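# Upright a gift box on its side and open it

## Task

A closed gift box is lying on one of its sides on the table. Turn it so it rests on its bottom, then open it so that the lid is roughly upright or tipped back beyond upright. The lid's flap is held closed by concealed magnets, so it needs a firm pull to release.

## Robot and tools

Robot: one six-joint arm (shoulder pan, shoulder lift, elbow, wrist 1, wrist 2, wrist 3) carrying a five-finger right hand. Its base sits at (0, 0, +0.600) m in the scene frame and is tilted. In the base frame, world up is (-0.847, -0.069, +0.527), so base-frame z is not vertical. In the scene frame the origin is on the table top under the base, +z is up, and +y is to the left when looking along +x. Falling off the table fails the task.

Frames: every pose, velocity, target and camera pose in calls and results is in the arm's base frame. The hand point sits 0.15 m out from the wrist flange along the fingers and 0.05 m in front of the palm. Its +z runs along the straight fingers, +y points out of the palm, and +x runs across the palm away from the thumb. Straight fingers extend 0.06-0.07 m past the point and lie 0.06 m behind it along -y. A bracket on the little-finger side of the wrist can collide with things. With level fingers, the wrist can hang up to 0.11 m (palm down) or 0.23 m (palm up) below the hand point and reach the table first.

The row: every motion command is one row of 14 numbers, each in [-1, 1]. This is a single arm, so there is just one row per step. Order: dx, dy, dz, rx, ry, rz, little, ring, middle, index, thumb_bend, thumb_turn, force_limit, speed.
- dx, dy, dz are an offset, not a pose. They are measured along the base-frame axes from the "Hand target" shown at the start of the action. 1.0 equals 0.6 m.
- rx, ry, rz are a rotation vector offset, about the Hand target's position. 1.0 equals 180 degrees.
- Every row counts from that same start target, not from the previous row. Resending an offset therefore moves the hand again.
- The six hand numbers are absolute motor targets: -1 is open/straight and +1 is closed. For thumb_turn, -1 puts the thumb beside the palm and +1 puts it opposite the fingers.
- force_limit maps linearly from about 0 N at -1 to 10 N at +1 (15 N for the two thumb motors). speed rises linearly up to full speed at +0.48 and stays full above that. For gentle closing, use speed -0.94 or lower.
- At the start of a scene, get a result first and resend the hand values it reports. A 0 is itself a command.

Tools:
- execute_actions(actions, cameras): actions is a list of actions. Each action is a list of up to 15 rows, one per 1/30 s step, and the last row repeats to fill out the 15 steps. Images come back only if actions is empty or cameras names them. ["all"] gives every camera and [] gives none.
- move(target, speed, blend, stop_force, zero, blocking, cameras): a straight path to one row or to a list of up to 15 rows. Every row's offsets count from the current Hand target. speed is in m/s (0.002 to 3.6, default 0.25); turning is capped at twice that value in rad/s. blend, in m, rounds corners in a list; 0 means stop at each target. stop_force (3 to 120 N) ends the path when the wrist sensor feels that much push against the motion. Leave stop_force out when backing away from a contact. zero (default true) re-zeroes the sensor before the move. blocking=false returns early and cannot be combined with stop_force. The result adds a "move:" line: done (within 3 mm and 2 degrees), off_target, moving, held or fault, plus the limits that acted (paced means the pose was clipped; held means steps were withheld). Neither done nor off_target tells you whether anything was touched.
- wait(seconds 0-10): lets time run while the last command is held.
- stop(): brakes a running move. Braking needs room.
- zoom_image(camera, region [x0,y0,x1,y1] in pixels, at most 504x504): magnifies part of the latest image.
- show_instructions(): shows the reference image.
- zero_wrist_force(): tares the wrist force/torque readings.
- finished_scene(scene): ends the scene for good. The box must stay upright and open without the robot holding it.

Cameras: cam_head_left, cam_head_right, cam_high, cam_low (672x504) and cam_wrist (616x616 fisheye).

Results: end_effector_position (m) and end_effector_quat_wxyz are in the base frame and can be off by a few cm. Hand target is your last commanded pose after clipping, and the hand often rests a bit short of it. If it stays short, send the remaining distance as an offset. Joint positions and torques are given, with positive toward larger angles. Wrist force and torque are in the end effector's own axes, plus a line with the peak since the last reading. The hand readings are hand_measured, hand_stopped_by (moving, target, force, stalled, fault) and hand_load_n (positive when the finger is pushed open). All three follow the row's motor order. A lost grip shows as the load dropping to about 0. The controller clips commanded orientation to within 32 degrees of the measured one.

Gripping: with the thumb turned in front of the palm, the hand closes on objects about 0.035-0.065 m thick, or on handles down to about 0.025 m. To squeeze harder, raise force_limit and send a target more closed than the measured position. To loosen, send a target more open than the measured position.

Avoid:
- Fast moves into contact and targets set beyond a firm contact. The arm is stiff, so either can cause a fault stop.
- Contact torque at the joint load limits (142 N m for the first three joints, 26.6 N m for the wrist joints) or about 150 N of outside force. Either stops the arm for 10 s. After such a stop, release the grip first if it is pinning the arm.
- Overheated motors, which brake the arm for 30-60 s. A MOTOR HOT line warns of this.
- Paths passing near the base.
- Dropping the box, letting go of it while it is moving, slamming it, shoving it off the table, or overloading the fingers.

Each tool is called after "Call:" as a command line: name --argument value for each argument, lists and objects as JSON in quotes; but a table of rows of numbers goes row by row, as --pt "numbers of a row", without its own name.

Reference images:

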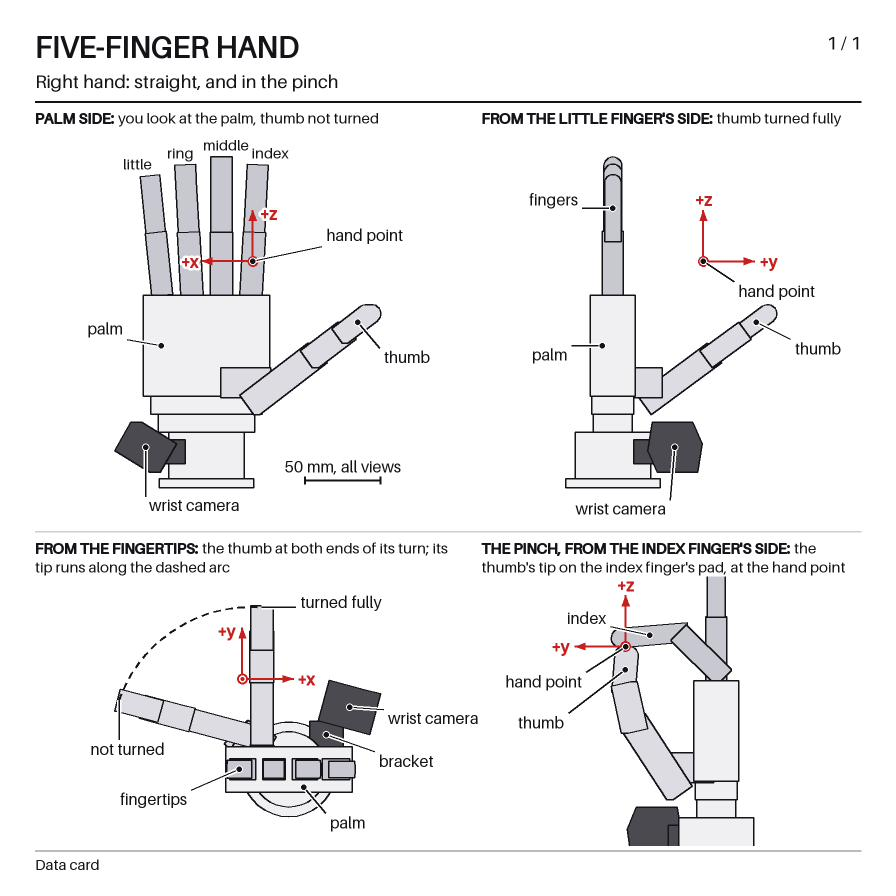

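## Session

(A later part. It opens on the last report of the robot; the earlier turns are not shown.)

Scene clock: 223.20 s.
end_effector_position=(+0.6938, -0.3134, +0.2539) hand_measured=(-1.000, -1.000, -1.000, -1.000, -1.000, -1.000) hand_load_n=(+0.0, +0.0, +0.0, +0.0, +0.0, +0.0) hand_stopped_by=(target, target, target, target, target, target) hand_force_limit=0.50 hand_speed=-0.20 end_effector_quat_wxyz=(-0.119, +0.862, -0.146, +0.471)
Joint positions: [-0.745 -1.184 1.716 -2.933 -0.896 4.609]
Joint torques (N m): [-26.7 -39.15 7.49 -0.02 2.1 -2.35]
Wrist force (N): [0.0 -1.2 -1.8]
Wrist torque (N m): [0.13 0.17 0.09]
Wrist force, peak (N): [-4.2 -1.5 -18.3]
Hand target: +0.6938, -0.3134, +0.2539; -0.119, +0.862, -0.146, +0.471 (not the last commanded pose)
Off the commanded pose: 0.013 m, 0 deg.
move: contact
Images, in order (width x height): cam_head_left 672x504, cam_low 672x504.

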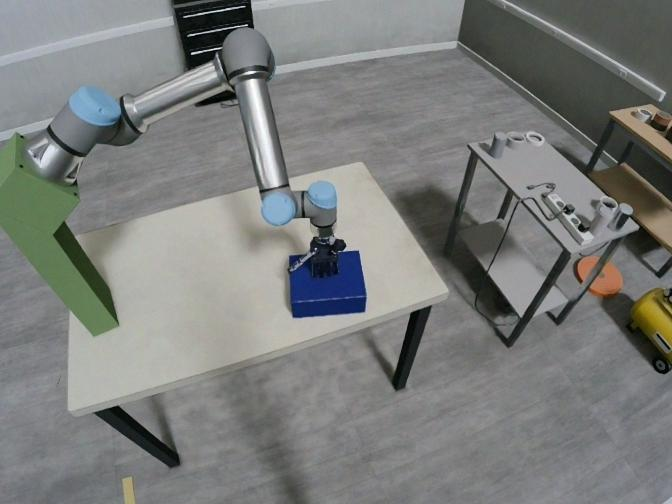

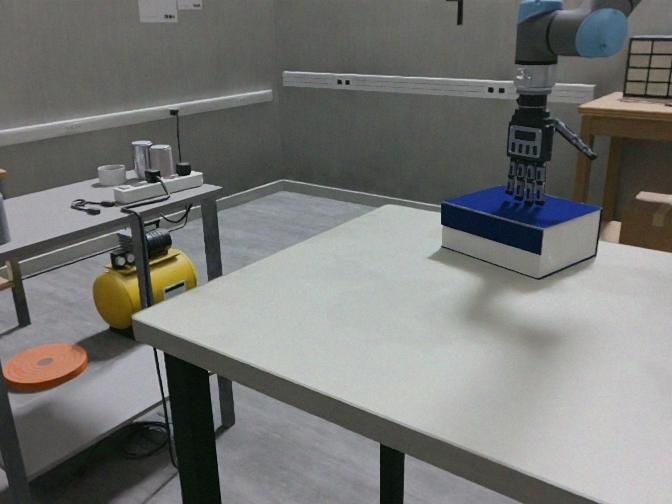

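Call:
execute_actions --actions '[]'

Scene clock: 224.50 s.
end_effector_position=(+0.6938, -0.3134, +0.2539) hand_measured=(-1.000, -1.000, -1.000, -1.000, -1.000, -1.000) hand_load_n=(+0.0, +0.0, +0.5, +0.0, +0.0, +0.0) hand_stopped_by=(target, target, target, target, target, target) hand_force_limit=0.50 hand_speed=-0.20 end_effector_quat_wxyz=(-0.119, +0.862, -0.146, +0.471)
Joint positions: [-0.745 -1.184 1.716 -2.933 -0.896 4.609]
Joint velocities: within noise
Joint torques (N m): [-26.46 -34.01 7.53 -0.3 1.37 -2.35]
Wrist force (N): [0.0 -1.3 -1.8]
Wrist torque (N m): [0.11 0.16 0.09]
Wrist force, peak (N): [0.1 -1.4 -1.9]
Hand target: +0.6938, -0.3134, +0.2539; -0.119, +0.862, -0.146, +0.471 (not the last commanded pose)
Off the commanded pose: 0.013 m, 0 deg.

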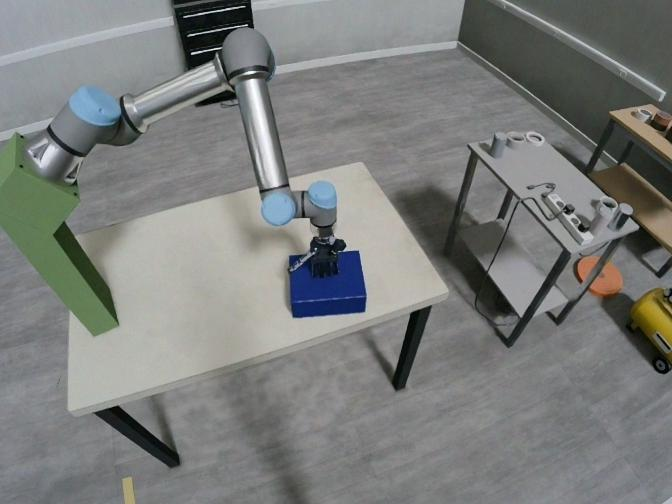

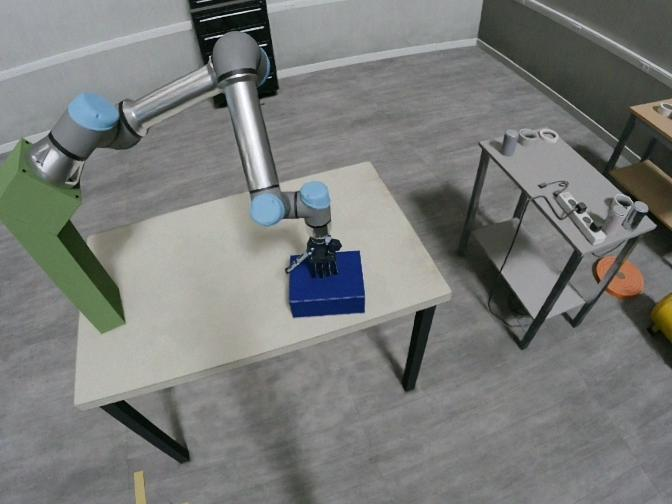

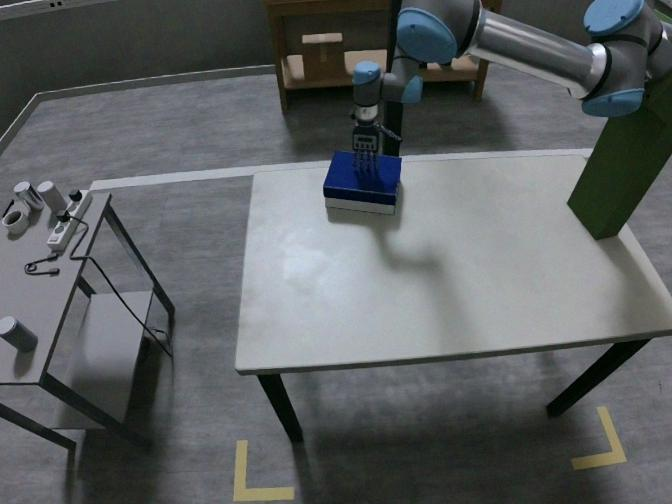

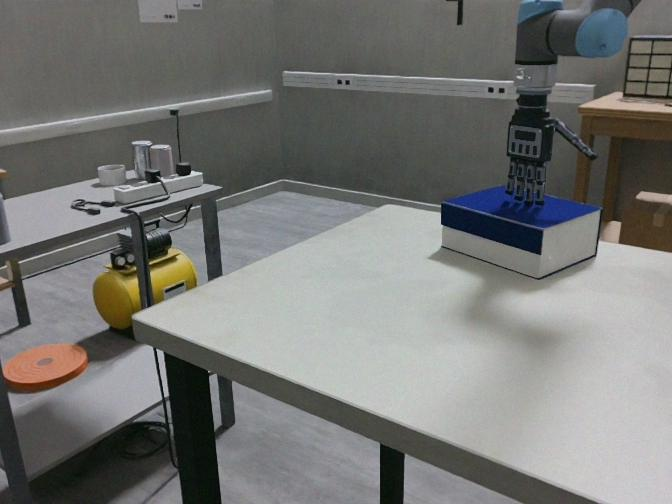

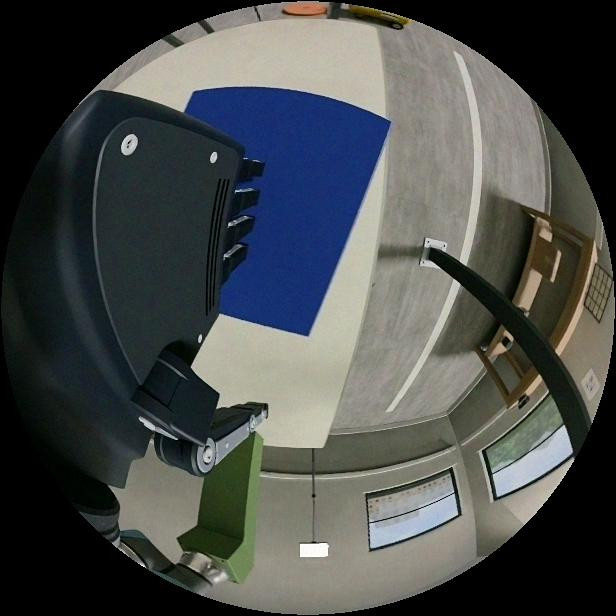

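Call:
move --target '[0.0263, 0.1545, 0.0558, 0,0,0, -1,-1,-1,-1,-1,-1,0.5,-0.2]' --speed 0.08 --cameras '["cam_head_left","cam_high"]'

Scene clock: 230.03 s.
end_effector_position=(+0.7096, -0.2206, +0.2875) hand_measured=(-1.000, -1.000, -0.998, -1.000, -1.000, -1.000) hand_load_n=(+0.0, +0.5, -12.0, +0.0, +0.0, +0.0) hand_stopped_by=(target, target, target, target, target, target) hand_force_limit=0.50 hand_speed=-0.20 end_effector_quat_wxyz=(-0.119, +0.862, -0.146, +0.471)
Joint positions: [-0.596 -1.259 1.739 -2.95 -1.01 4.728]
Joint torques (N m): [-5.02 -9.02 -0.01 1.47 4.47 -2.5]
Wrist force (N): [-1.2 6.0 -49.6]
Wrist torque (N m): [2.63 1.07 0.28]
Wrist force, peak (N): [-0.5 9.5 -50.4]
Hand target: +0.7096, -0.2207, +0.2874; -0.119, +0.862, -0.146, +0.471
Off the commanded pose: 0.000 m, 0 deg.
move: done
Images, in order (width x height): cam_head_left 672x504, cam_high 672x504.

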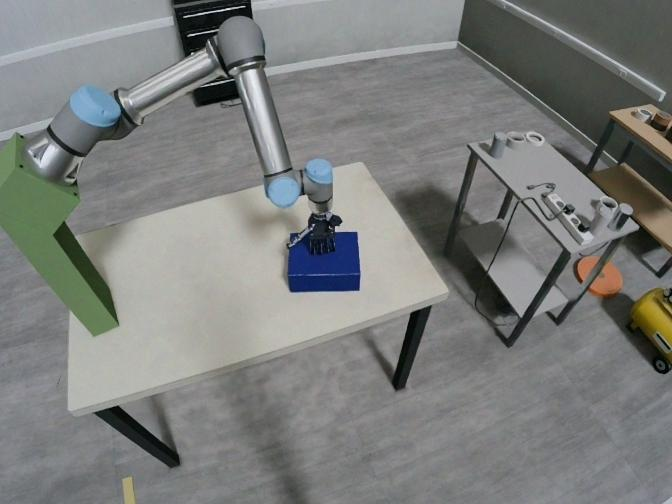

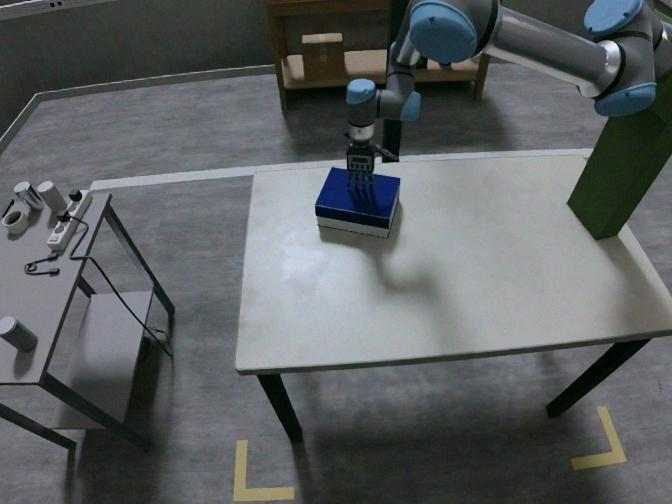

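Call:
move --target '[-0.1411, -0.0113, 0.088, 0,0,0, -1,-1,-1,-1,-1,-1,0.5,-0.2]' --speed 0.2 --cameras '["cam_head_left","cam_high","cam_low"]'

Call:
zoom_image --camera "cam_head_left" --region '[270, 200, 390, 320]'

Scene clock: 231.27 s.
end_effector_position=(+0.6250, -0.2275, +0.3402) hand_measured=(-1.000, -1.000, -1.000, -1.000, -1.000, -1.000) hand_load_n=(+0.0, +0.0, +0.0, +0.5, +0.0, +0.0) hand_stopped_by=(target, target, target, target, target, target) hand_force_limit=0.50 hand_speed=-0.20 end_effector_quat_wxyz=(-0.119, +0.862, -0.146, +0.471)
Joint positions: [-0.71 -1.497 1.874 -2.796 -0.923 4.639]
Joint torques (N m): [-4.68 -48.53 -13.89 -0.07 -1.44 1.4]
Wrist force (N): [-1.0 -0.6 1.0]
Wrist torque (N m): [0.02 0.04 -0.03]
Wrist force, peak (N): [-0.6 5.7 -50.9]
Hand target: +0.6249, -0.2275, +0.3402; -0.119, +0.862, -0.146, +0.471
Off the commanded pose: 0.000 m, 0 deg.
move: done
Images, in order (width x height): cam_head_left 672x504, cam_high 672x504, cam_low 672x504.

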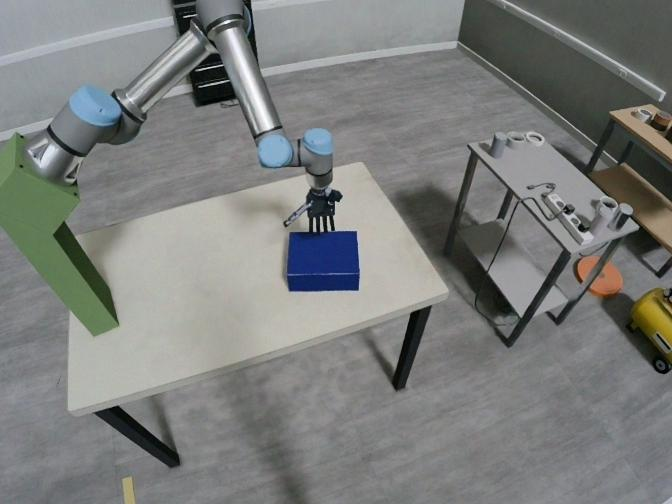

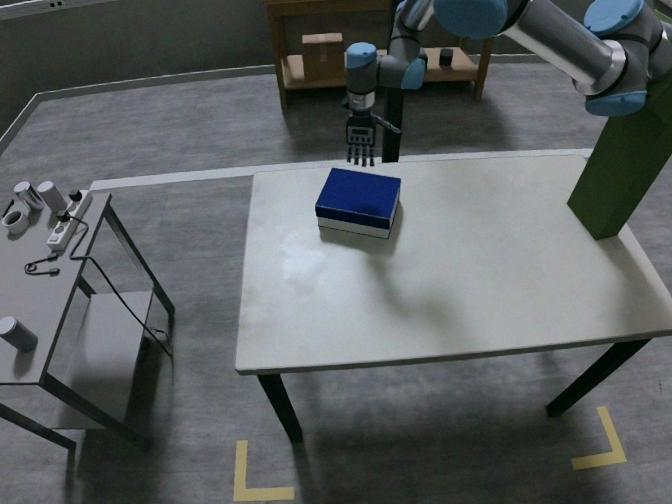

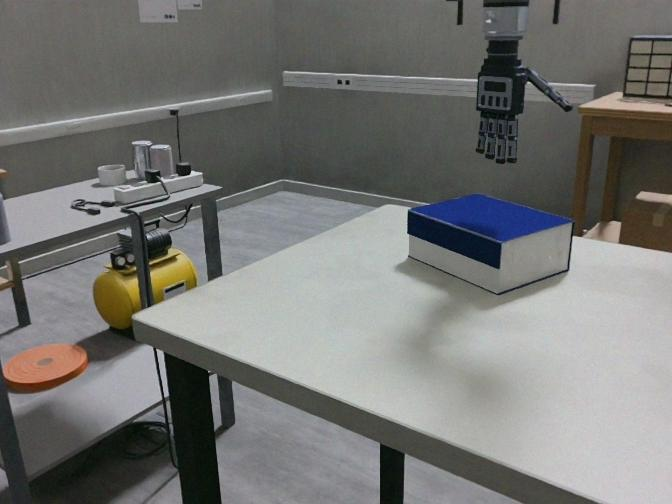

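Scaled by 4.200 from the camera's 672x504 image, which has a finer 960x720 frame.

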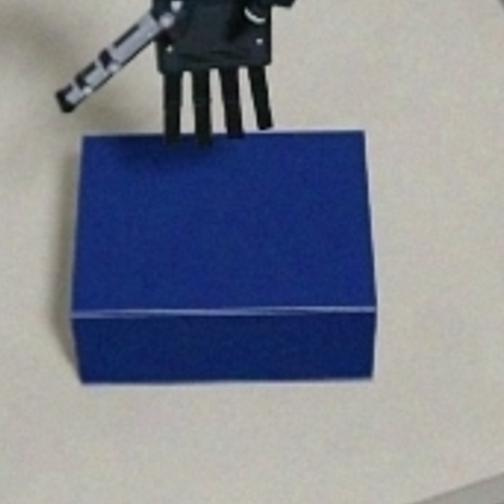

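Call:
move --target '[0.1515, 0.2098, 0.0617, 0.0235,0.0019,-0.0147, -1,-1,-1,-1,-1,1,-0.3,0.3]' --speed 0.25 --cameras '["cam_head_left","cam_high","cam_low","cam_wrist"]'

Scene clock: 234.40 s.
end_effector_position=(+0.7158, -0.1017, +0.3771) hand_measured=(-1.000, -1.000, -1.000, -1.000, -1.000, +1.000) hand_load_n=(+0.0, +0.0, +0.0, +0.0, +0.0, +0.0) hand_stopped_by=(target, target, target, target, target, target) hand_force_limit=-0.30 hand_speed=0.30 end_effector_quat_wxyz=(-0.140, +0.854, -0.183, +0.466)
Joint positions: [-0.398 -1.372 1.641 -2.8 -1.169 4.948]
Joint torques (N m): [11.84 -47.94 -18.45 -3.68 -1.05 1.33]
Wrist force (N): [-1.6 -0.5 0.7]
Wrist torque (N m): [0.03 0.09 0.00]
Wrist force, peak (N): [-1.3 -2.4 1.8]
Hand target: +0.7158, -0.1016, +0.3772; -0.140, +0.854, -0.183, +0.466
Off the commanded pose: 0.000 m, 0 deg.
move: done
Images, in order (width x height): cam_head_left 672x504, cam_high 672x504, cam_low 672x504, cam_wrist 616x616.

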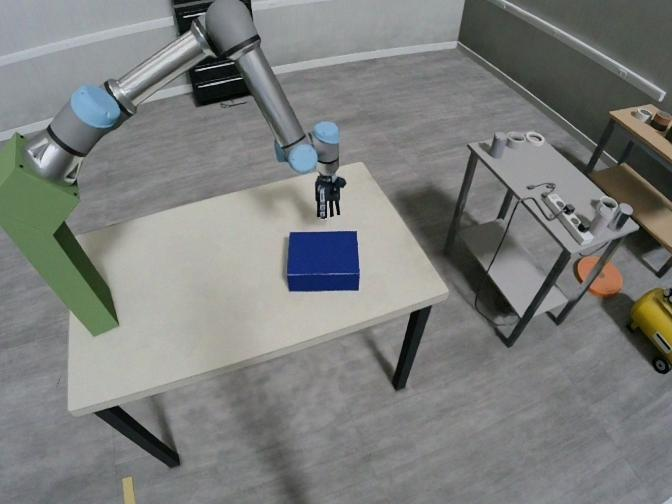

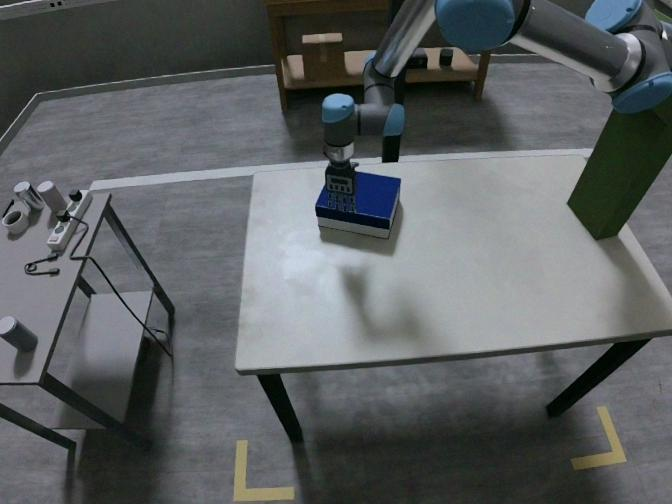

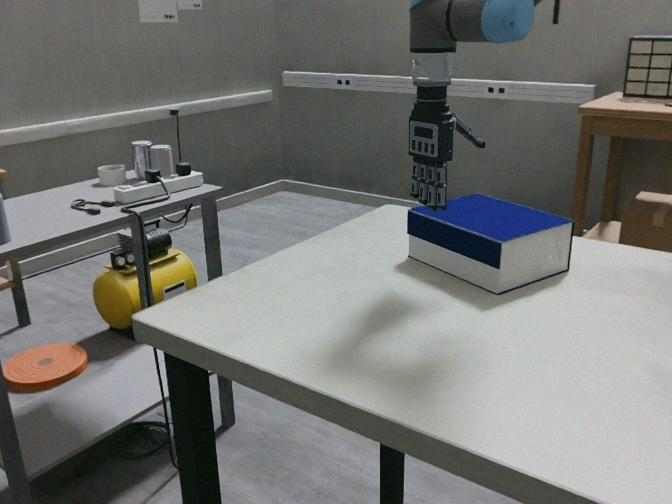

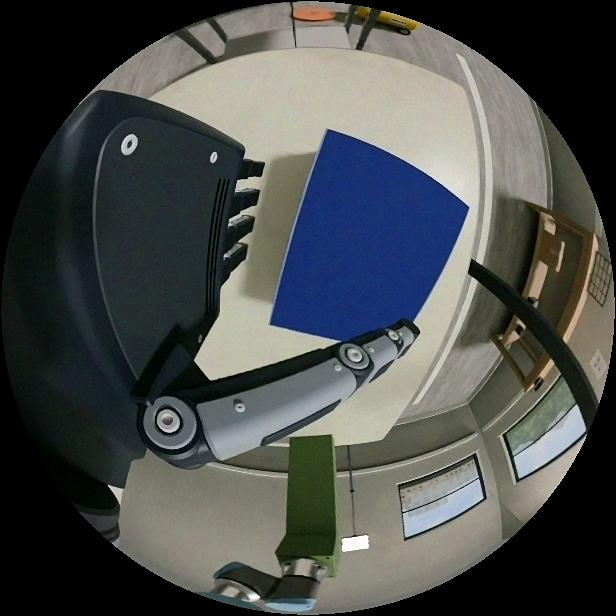

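Call:
move --target '[0.127, 0.0102, -0.0792, 0,0,0, -1,-1,-1,-1,-1,1,-0.3,0.3]' --speed 0.2

Call:
move --target '[0.0494, 0.0040, -0.0308, 0,0,0, -1,-1,-1,-1,-1,1,-0.3,0.3]' --speed 0.03 --stop_force 3 --cameras '["cam_high","cam_low","cam_wrist"]'

Call:
zoom_image --camera "cam_low" --region '[340, 100, 600, 310]'

Scene clock: 235.67 s.
end_effector_position=(+0.7920, -0.0954, +0.3297) hand_measured=(-1.000, -1.000, -1.000, -1.000, -1.000, +1.000) hand_load_n=(+0.0, +0.0, +0.0, +0.0, +0.0, +0.0) hand_stopped_by=(target, target, target, target, target, target) hand_force_limit=-0.30 hand_speed=0.30 end_effector_quat_wxyz=(-0.140, +0.854, -0.183, +0.466)
Joint positions: [-0.339 -1.163 1.49 -2.871 -1.218 4.985]
Joint torques (N m): [-14.8 -44.03 -15.36 -2.75 2.31 -2.57]
Wrist force (N): [-1.3 -0.7 1.4]
Wrist torque (N m): [-0.04 0.05 0.02]
Wrist force, peak (N): [-1.4 -0.2 2.9]
Hand target: +0.7920, -0.0955, +0.3297; -0.140, +0.854, -0.183, +0.466
Off the commanded pose: 0.000 m, 0 deg.
move: done

Scene clock: 238.07 s.
end_effector_position=(+0.8217, -0.0931, +0.3112) hand_measured=(-1.000, -1.000, -1.000, -1.000, -1.000, +1.000) hand_load_n=(-0.5, +0.0, +0.0, +0.0, +0.0, +0.0) hand_stopped_by=(target, target, target, target, target, target) hand_force_limit=-0.30 hand_speed=0.30 end_effector_quat_wxyz=(-0.140, +0.854, -0.183, +0.466)
Joint positions: [-0.319 -1.081 1.417 -2.885 -1.234 4.996]
Joint torques (N m): [-15.31 -63.55 4.76 -0.54 2.22 -1.43]
Wrist force (N): [-1.2 -0.4 1.3]
Wrist torque (N m): [0.03 0.06 -0.04]
Wrist force, peak (N): [-1.5 -0.7 1.3]
Hand target: +0.8217, -0.0931, +0.3112; -0.140, +0.854, -0.183, +0.466
Off the commanded pose: 0.000 m, 0 deg.
move: done
Images, in order (width x height): cam_high 672x504, cam_low 672x504, cam_wrist 616x616.

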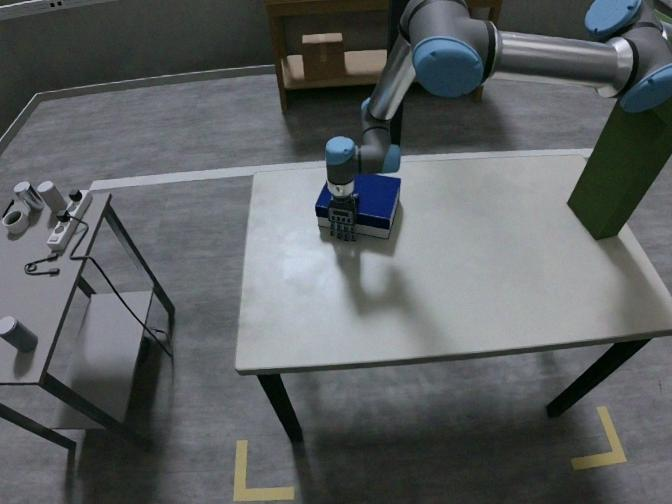

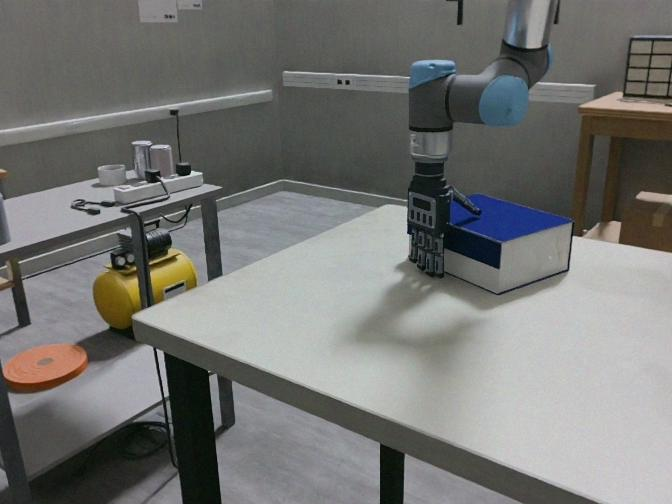

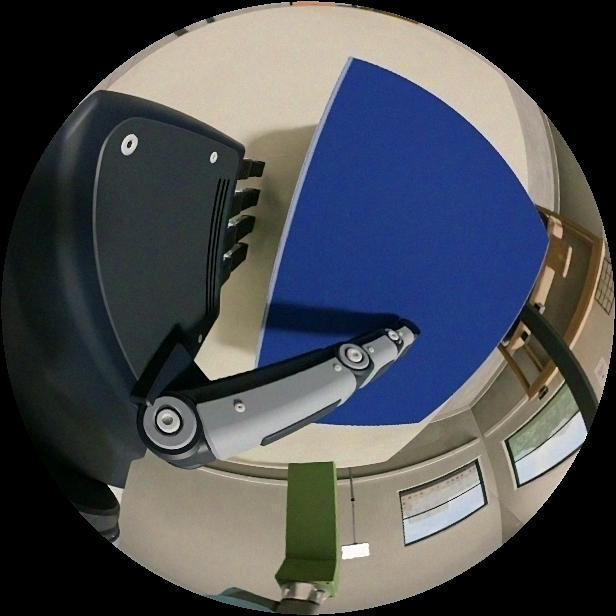

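Scaled by 1.938 from the camera's 672x504 image, which has a finer 960x720 frame.

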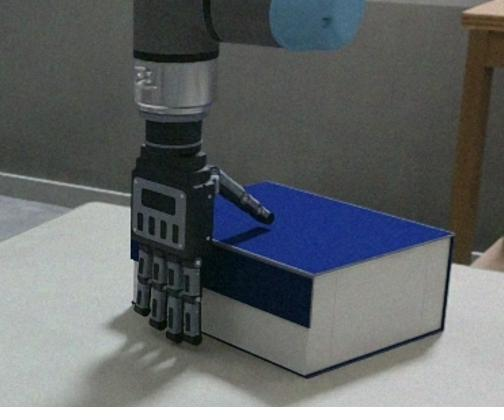

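Call:
execute_actions --actions '[[[0,0,0,0,0,0,-1,-1,-0.42,-0.42,-1,1,-0.8,-0.7]],[[0,0,0,0,0,0,-1,-1,-0.42,-0.42,-1,1,-0.8,-0.7]]]'

Call:
wait --seconds 0.7 --cameras '["cam_low","cam_wrist"]'

Call:
zoom_image --camera "cam_low" --region '[340, 150, 500, 310]'

Scene clock: 239.67 s.
end_effector_position=(+0.8217, -0.0931, +0.3112) hand_measured=(-1.000, -1.000, -0.560, -0.422, -1.000, +1.000) hand_load_n=(+0.0, +0.0, +0.0, +0.0, +0.0, +0.0) hand_stopped_by=(target, target, force, force, target, target) hand_force_limit=-0.80 hand_speed=-0.70 end_effector_quat_wxyz=(-0.140, +0.854, -0.183, +0.466)
Joint positions: [-0.319 -1.081 1.417 -2.885 -1.234 4.996]
Joint torques (N m): [-12.86 -63.33 1.22 -1.14 0.23 -1.28]
Wrist force (N): [-1.2 -0.6 1.1]
Wrist torque (N m): [0.03 0.06 -0.04]
Wrist force, peak (N): [-1.3 -2.1 1.8]
Hand target: +0.8217, -0.0931, +0.3112; -0.140, +0.854, -0.183, +0.466
Off the commanded pose: 0.000 m, 0 deg.

Scene clock: 240.37 s.
end_effector_position=(+0.8217, -0.0931, +0.3112) hand_measured=(-1.000, -1.000, -0.560, -0.422, -1.000, +1.000) hand_load_n=(+0.0, +0.0, +0.0, +0.0, +0.0, +0.0) hand_stopped_by=(target, target, force, force, target, target) hand_force_limit=-0.80 hand_speed=-0.70 end_effector_quat_wxyz=(-0.140, +0.854, -0.183, +0.466)
Joint positions: [-0.319 -1.081 1.417 -2.885 -1.234 4.996]
Joint torques (N m): [-9.64 -62.03 -0.61 -1.78 -1.48 -1.32]
Wrist force (N): [-1.2 -0.4 1.1]
Wrist torque (N m): [0.06 0.05 -0.03]
Wrist force, peak (N): [-1.5 -0.4 1.1]
Hand target: +0.8217, -0.0931, +0.3112; -0.140, +0.854, -0.183, +0.466
Off the commanded pose: 0.000 m, 0 deg.
wait: 0.70 s; at rest by 0.17 s
Images, in order (width x height): cam_low 672x504, cam_wrist 616x616.

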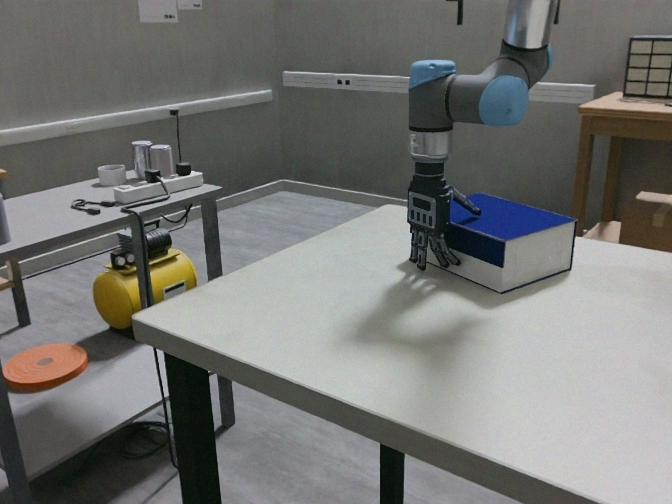

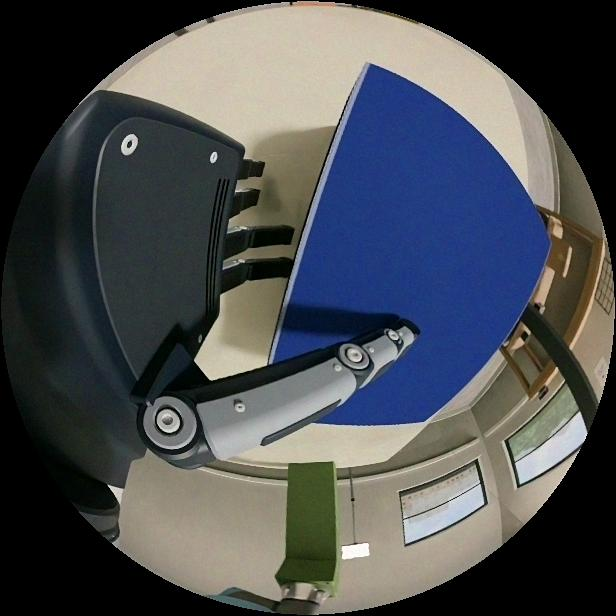

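Scaled by 3.150 from the camera's 672x504 image, which has a finer 960x720 frame.

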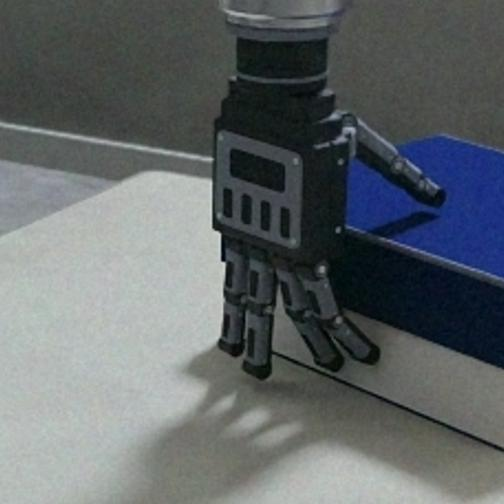

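Call:
execute_actions --actions '[[[0,0,0,0,0,0,-1,-1,-0.56,-0.422,0.3,1,-0.6,-0.7]],[[0,0,0,0,0,0,-1,-1,-0.56,-0.422,0.3,1,-0.6,-0.7]],[[0,0,0,0,0,0,-1,-1,-0.56,-0.422,0.3,1,-0.6,-0.7]]]'

Call:
wait --seconds 1.0 --cameras '["cam_low","cam_wrist"]'

Call:
zoom_image --camera "cam_low" --region '[340, 150, 500, 310]'

Scene clock: 242.33 s.
end_effector_position=(+0.8217, -0.0931, +0.3112) hand_measured=(-1.000, -1.000, -0.560, -0.422, -0.876, +1.000) hand_load_n=(+0.0, +0.0, +0.0, +0.0, +5.5, +0.5) hand_stopped_by=(target, target, target, target, force, target) hand_force_limit=-0.60 hand_speed=-0.70 end_effector_quat_wxyz=(-0.140, +0.854, -0.183, +0.466)
Joint positions: [-0.319 -1.081 1.417 -2.885 -1.234 4.996]
Joint torques (N m): [-4.15 -56.86 -5.87 -2.87 2.81 -1.33]
Wrist force (N): [-1.4 0.3 -3.5]
Wrist torque (N m): [-0.11 0.13 -0.03]
Wrist force, peak (N): [-1.1 0.5 -3.6]
Hand target: +0.8217, -0.0931, +0.3112; -0.140, +0.854, -0.183, +0.466
Off the commanded pose: 0.000 m, 0 deg.

Scene clock: 243.33 s.
end_effector_position=(+0.8217, -0.0931, +0.3112) hand_measured=(-1.000, -1.000, -0.560, -0.422, -0.876, +1.000) hand_load_n=(+0.0, +0.0, +0.0, +0.0, +5.5, +0.5) hand_stopped_by=(target, target, target, target, force, target) hand_force_limit=-0.60 hand_speed=-0.70 end_effector_quat_wxyz=(-0.140, +0.854, -0.183, +0.466)
Joint positions: [-0.319 -1.081 1.417 -2.885 -1.234 4.996]
Joint torques (N m): [-0.21 -54.18 -8.99 -3.38 2.69 -1.41]
Wrist force (N): [-1.2 0.2 -3.3]
Wrist torque (N m): [-0.14 0.10 -0.02]
Wrist force, peak (N): [-1.4 0.3 -3.5]
Hand target: +0.8217, -0.0931, +0.3112; -0.140, +0.854, -0.183, +0.466
Off the commanded pose: 0.000 m, 0 deg.
wait: 1.00 s; at rest by 0.17 s
Images, in order (width x height): cam_low 672x504, cam_wrist 616x616.

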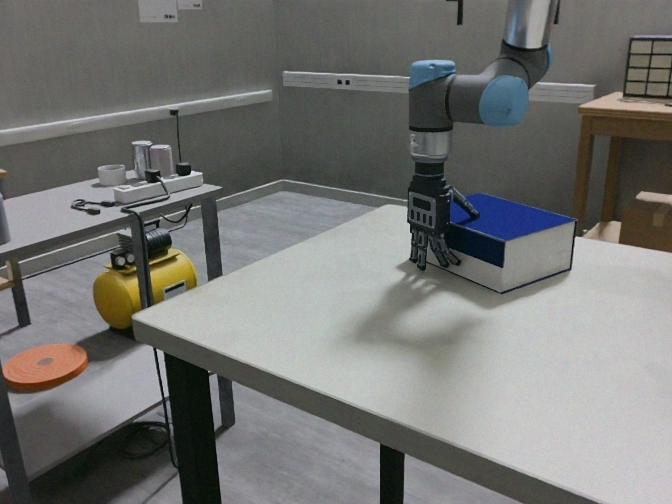

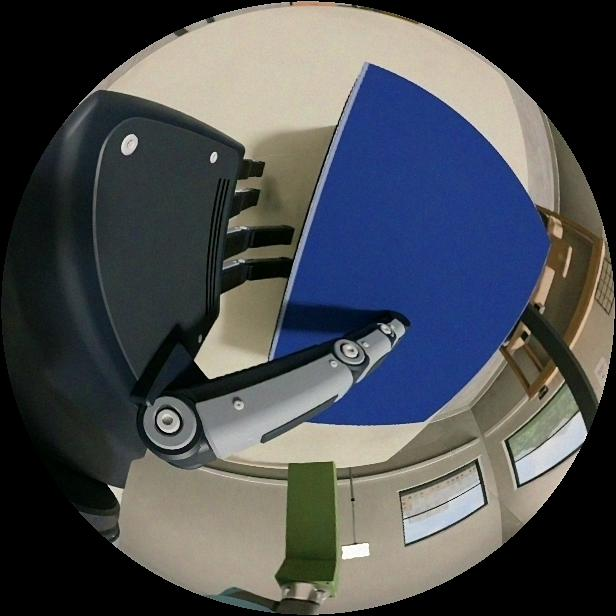

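Scaled by 3.150 from the camera's 672x504 image, which has a finer 960x720 frame.

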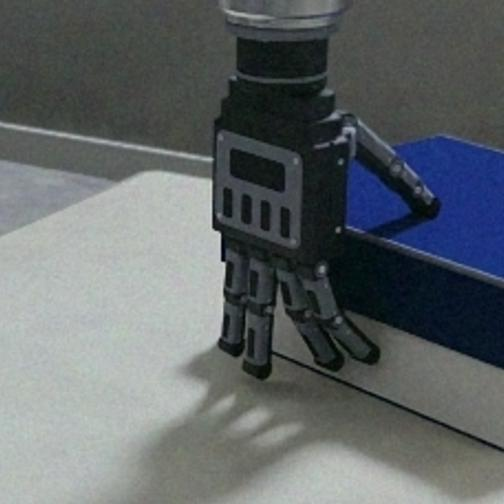

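Call:
execute_actions --actions '[[[0,0,0,0,0,0,-1,-1,-0.2,-0.05,0.3,1,-0.2,-0.7]],[[0,0,0,0,0,0,-1,-1,-0.2,-0.05,0.3,1,-0.2,-0.7]],[[0,0,0,0,0,0,-1,-1,-0.2,-0.05,0.3,1,-0.2,-0.7]]]'

Call:
wait --seconds 1.0 --cameras '["cam_low","cam_wrist"]'

Call:
zoom_image --camera "cam_low" --region '[340, 150, 500, 310]'

Scene clock: 245.33 s.
end_effector_position=(+0.8217, -0.0931, +0.3112) hand_measured=(-1.000, -1.000, -0.426, -0.370, -0.876, +1.000) hand_load_n=(+0.0, +0.0, +3.5, +0.0, +6.0, +0.5) hand_stopped_by=(target, target, force, force, force, target) hand_force_limit=-0.20 hand_speed=-0.70 end_effector_quat_wxyz=(-0.140, +0.854, -0.183, +0.466)
Joint positions: [-0.319 -1.081 1.417 -2.885 -1.234 4.996]
Joint torques (N m): [6.73 -47.14 -14.05 -3.32 -2.57 -1.4]
Wrist force (N): [-1.3 -0.5 -1.5]
Wrist torque (N m): [0.03 0.08 -0.06]
Wrist force, peak (N): [-1.4 0.2 -3.3]
Hand target: +0.8217, -0.0931, +0.3112; -0.140, +0.854, -0.183, +0.466
Off the commanded pose: 0.000 m, 0 deg.

Scene clock: 246.33 s.
end_effector_position=(+0.8217, -0.0931, +0.3112) hand_measured=(-1.000, -1.000, -0.426, -0.370, -0.876, +1.000) hand_load_n=(+0.0, +0.0, +3.5, +0.0, +6.0, +0.5) hand_stopped_by=(target, target, force, force, force, target) hand_force_limit=-0.20 hand_speed=-0.70 end_effector_quat_wxyz=(-0.140, +0.854, -0.183, +0.466)
Joint positions: [-0.319 -1.081 1.417 -2.885 -1.234 4.996]
Joint torques (N m): [9.78 -45.03 -17.34 -3.08 -2.68 -1.31]
Wrist force (N): [-1.5 -0.4 -1.4]
Wrist torque (N m): [0.04 0.11 -0.07]
Wrist force, peak (N): [-1.4 -0.5 -1.7]
Hand target: +0.8217, -0.0931, +0.3112; -0.140, +0.854, -0.183, +0.466
Off the commanded pose: 0.000 m, 0 deg.
wait: 1.00 s; at rest by 0.17 s
Images, in order (width x height): cam_low 672x504, cam_wrist 616x616.

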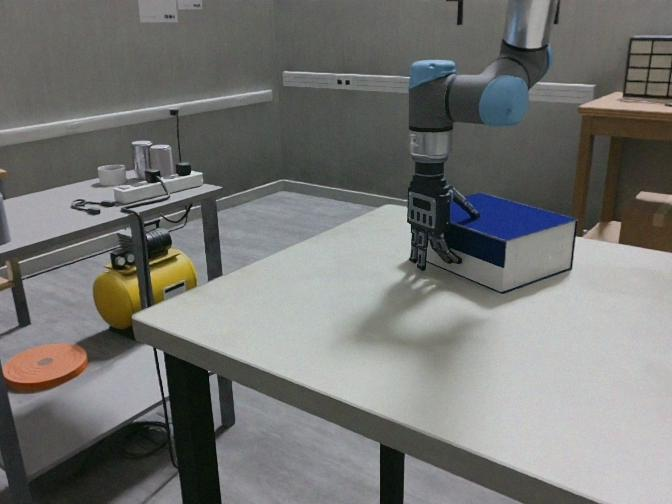

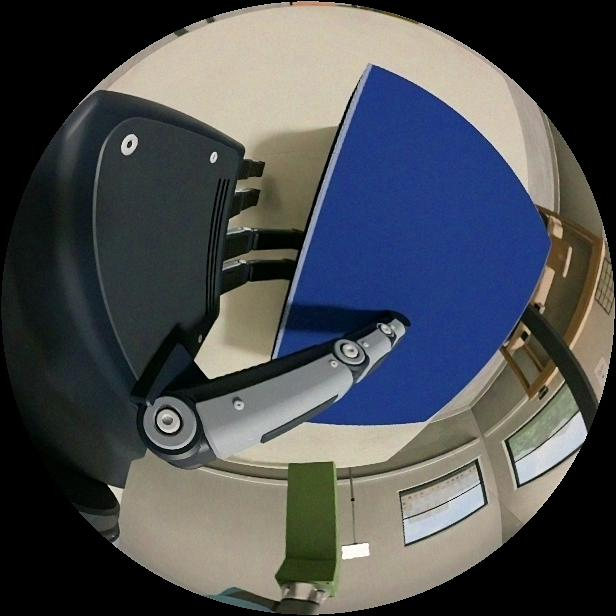

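Scaled by 3.150 from the camera's 672x504 image, which has a finer 960x720 frame.

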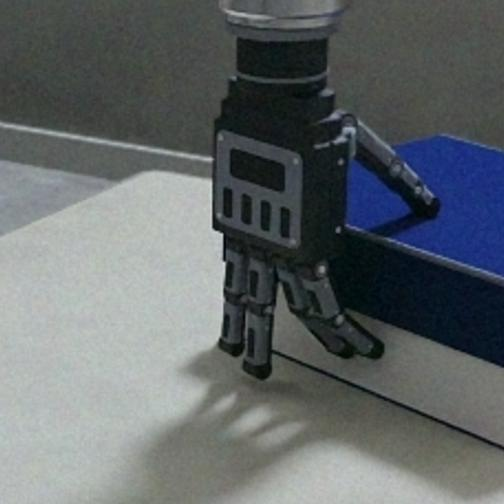

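Call:
execute_actions --actions '[[[0,0,0,0,0,0,-1,-1,-0.15,0.0,0.3,1,0.2,-0.7]],[[0,0,0,0,0,0,-1,-1,-0.15,0.0,0.3,1,0.2,-0.7]],[[0,0,0,0,0,0,-1,-1,-0.15,0.0,0.3,1,0.2,-0.7]]]'

Call:
wait --seconds 0.5 --cameras '["cam_low","cam_wrist"]'

Call:
zoom_image --camera "cam_low" --region '[340, 150, 500, 310]'

Scene clock: 248.30 s.
end_effector_position=(+0.8217, -0.0931, +0.3112) hand_measured=(-1.000, -1.000, -0.374, -0.292, -0.876, +1.000) hand_load_n=(+0.0, +0.0, +0.0, +2.5, +6.0, +0.5) hand_stopped_by=(target, target, force, force, force, target) hand_force_limit=0.20 hand_speed=-0.70 end_effector_quat_wxyz=(-0.140, +0.854, -0.183, +0.466)
Joint positions: [-0.319 -1.081 1.417 -2.885 -1.234 4.996]
Joint torques (N m): [4.9 -44.46 -19.32 -2.86 2.08 -1.27]
Wrist force (N): [-1.5 0.3 -2.1]
Wrist torque (N m): [0.00 0.11 -0.01]
Wrist force, peak (N): [-1.6 0.6 -2.2]
Hand target: +0.8217, -0.0931, +0.3112; -0.140, +0.854, -0.183, +0.466
Off the commanded pose: 0.000 m, 0 deg.

Scene clock: 248.80 s.
end_effector_position=(+0.8217, -0.0931, +0.3112) hand_measured=(-1.000, -1.000, -0.374, -0.292, -0.876, +1.000) hand_load_n=(+0.0, +0.0, +0.0, +2.5, +6.0, +0.5) hand_stopped_by=(target, target, force, force, force, target) hand_force_limit=0.20 hand_speed=-0.70 end_effector_quat_wxyz=(-0.140, +0.854, -0.183, +0.466)
Joint positions: [-0.319 -1.081 1.417 -2.885 -1.234 4.996]
Joint torques (N m): [3.63 -44.26 -18.53 -2.83 2.08 -1.28]
Wrist force (N): [-1.6 0.3 -1.8]
Wrist torque (N m): [-0.02 0.11 -0.02]
Wrist force, peak (N): [-1.6 0.5 -2.1]
Hand target: +0.8217, -0.0931, +0.3112; -0.140, +0.854, -0.183, +0.466
Off the commanded pose: 0.000 m, 0 deg.
wait: 0.50 s; at rest by 0.17 s
Images, in order (width x height): cam_low 672x504, cam_wrist 616x616.

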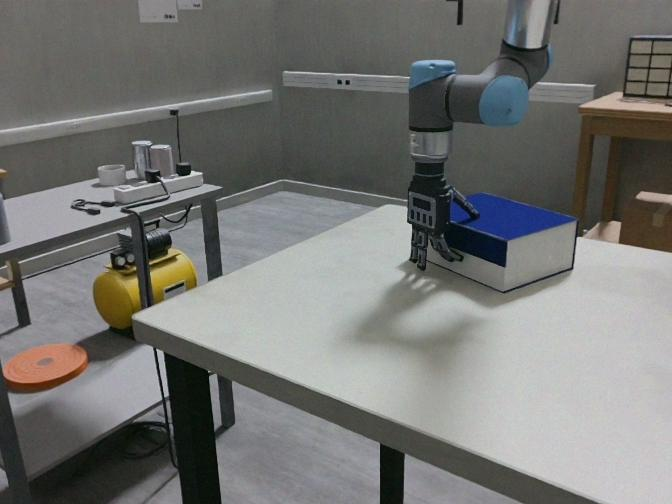

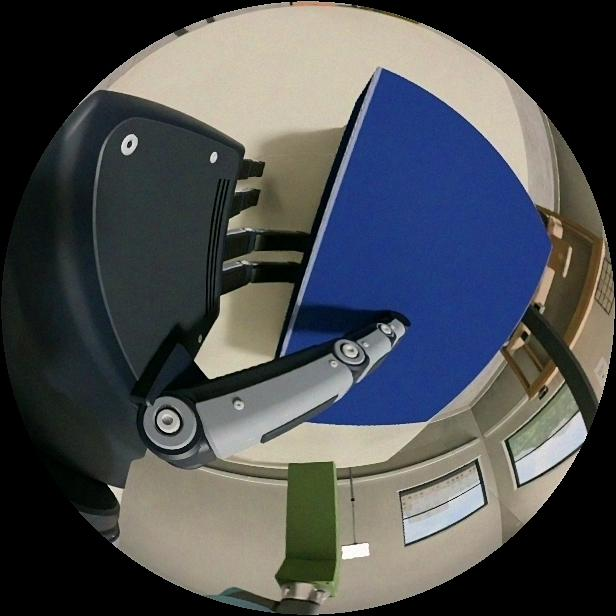

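Scaled by 3.150 from the camera's 672x504 image, which has a finer 960x720 frame.

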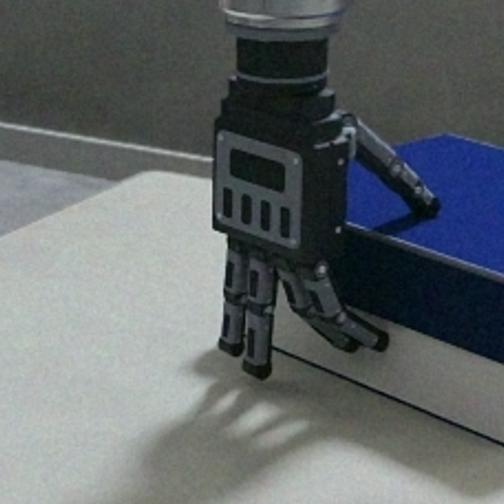

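Call:
execute_actions --actions '[[[0,0,0,0,0,0,-1,-1,-0.15,0.0,0.4,1,0.0,-0.7]],[[0,0,0,0,0,0,-1,-1,-0.15,0.0,0.4,1,0.0,-0.7]],[[0,0,0,0,0,0,-1,-1,-0.1,0.05,0.4,1,0.6,-0.7]],[[0,0,0,0,0,0,-1,-1,-0.1,0.05,0.4,1,0.6,-0.7]],[[0,0,0,0,0,0,-1,-1,-0.1,0.05,0.4,1,0.6,-0.7]]]' --cameras '["cam_low","cam_wrist"]'

Call:
zoom_image --camera "cam_low" --region '[340, 150, 500, 310]'

Scene clock: 251.93 s.
end_effector_position=(+0.8217, -0.0931, +0.3112) hand_measured=(-1.000, -1.000, -0.106, -0.102, -0.868, +1.000) hand_load_n=(+0.0, +0.0, +10.5, +0.0, +10.0, +1.0) hand_stopped_by=(target, target, force, force, force, target) hand_force_limit=0.60 hand_speed=-0.70 end_effector_quat_wxyz=(-0.140, +0.854, -0.183, +0.466)
Joint positions: [-0.319 -1.081 1.417 -2.885 -1.234 4.996]
Joint torques (N m): [-4.13 -45.3 -18.88 -2.21 -2.54 -1.36]
Wrist force (N): [-1.1 0.0 0.7]
Wrist torque (N m): [0.03 0.03 -0.05]
Wrist force, peak (N): [-1.4 0.6 -4.7]
Hand target: +0.8217, -0.0931, +0.3112; -0.140, +0.854, -0.183, +0.466
Off the commanded pose: 0.000 m, 0 deg.
Images, in order (width x height): cam_low 672x504, cam_wrist 616x616.

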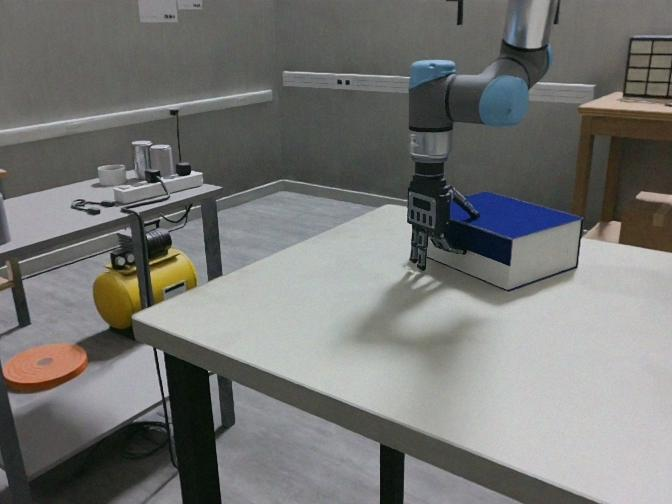

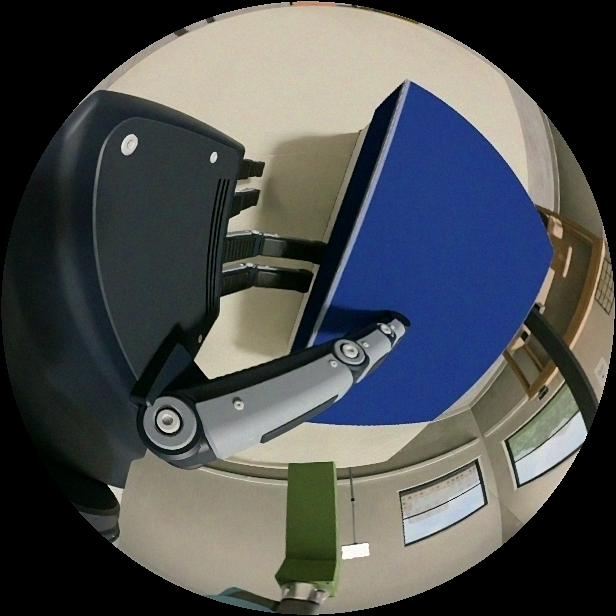

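Scaled by 3.150 from the camera's 672x504 image, which has a finer 960x720 frame.

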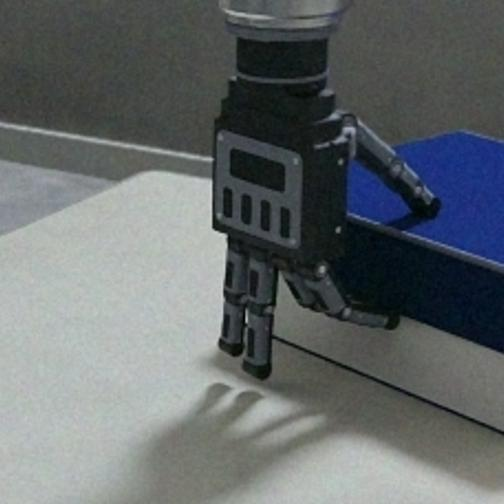

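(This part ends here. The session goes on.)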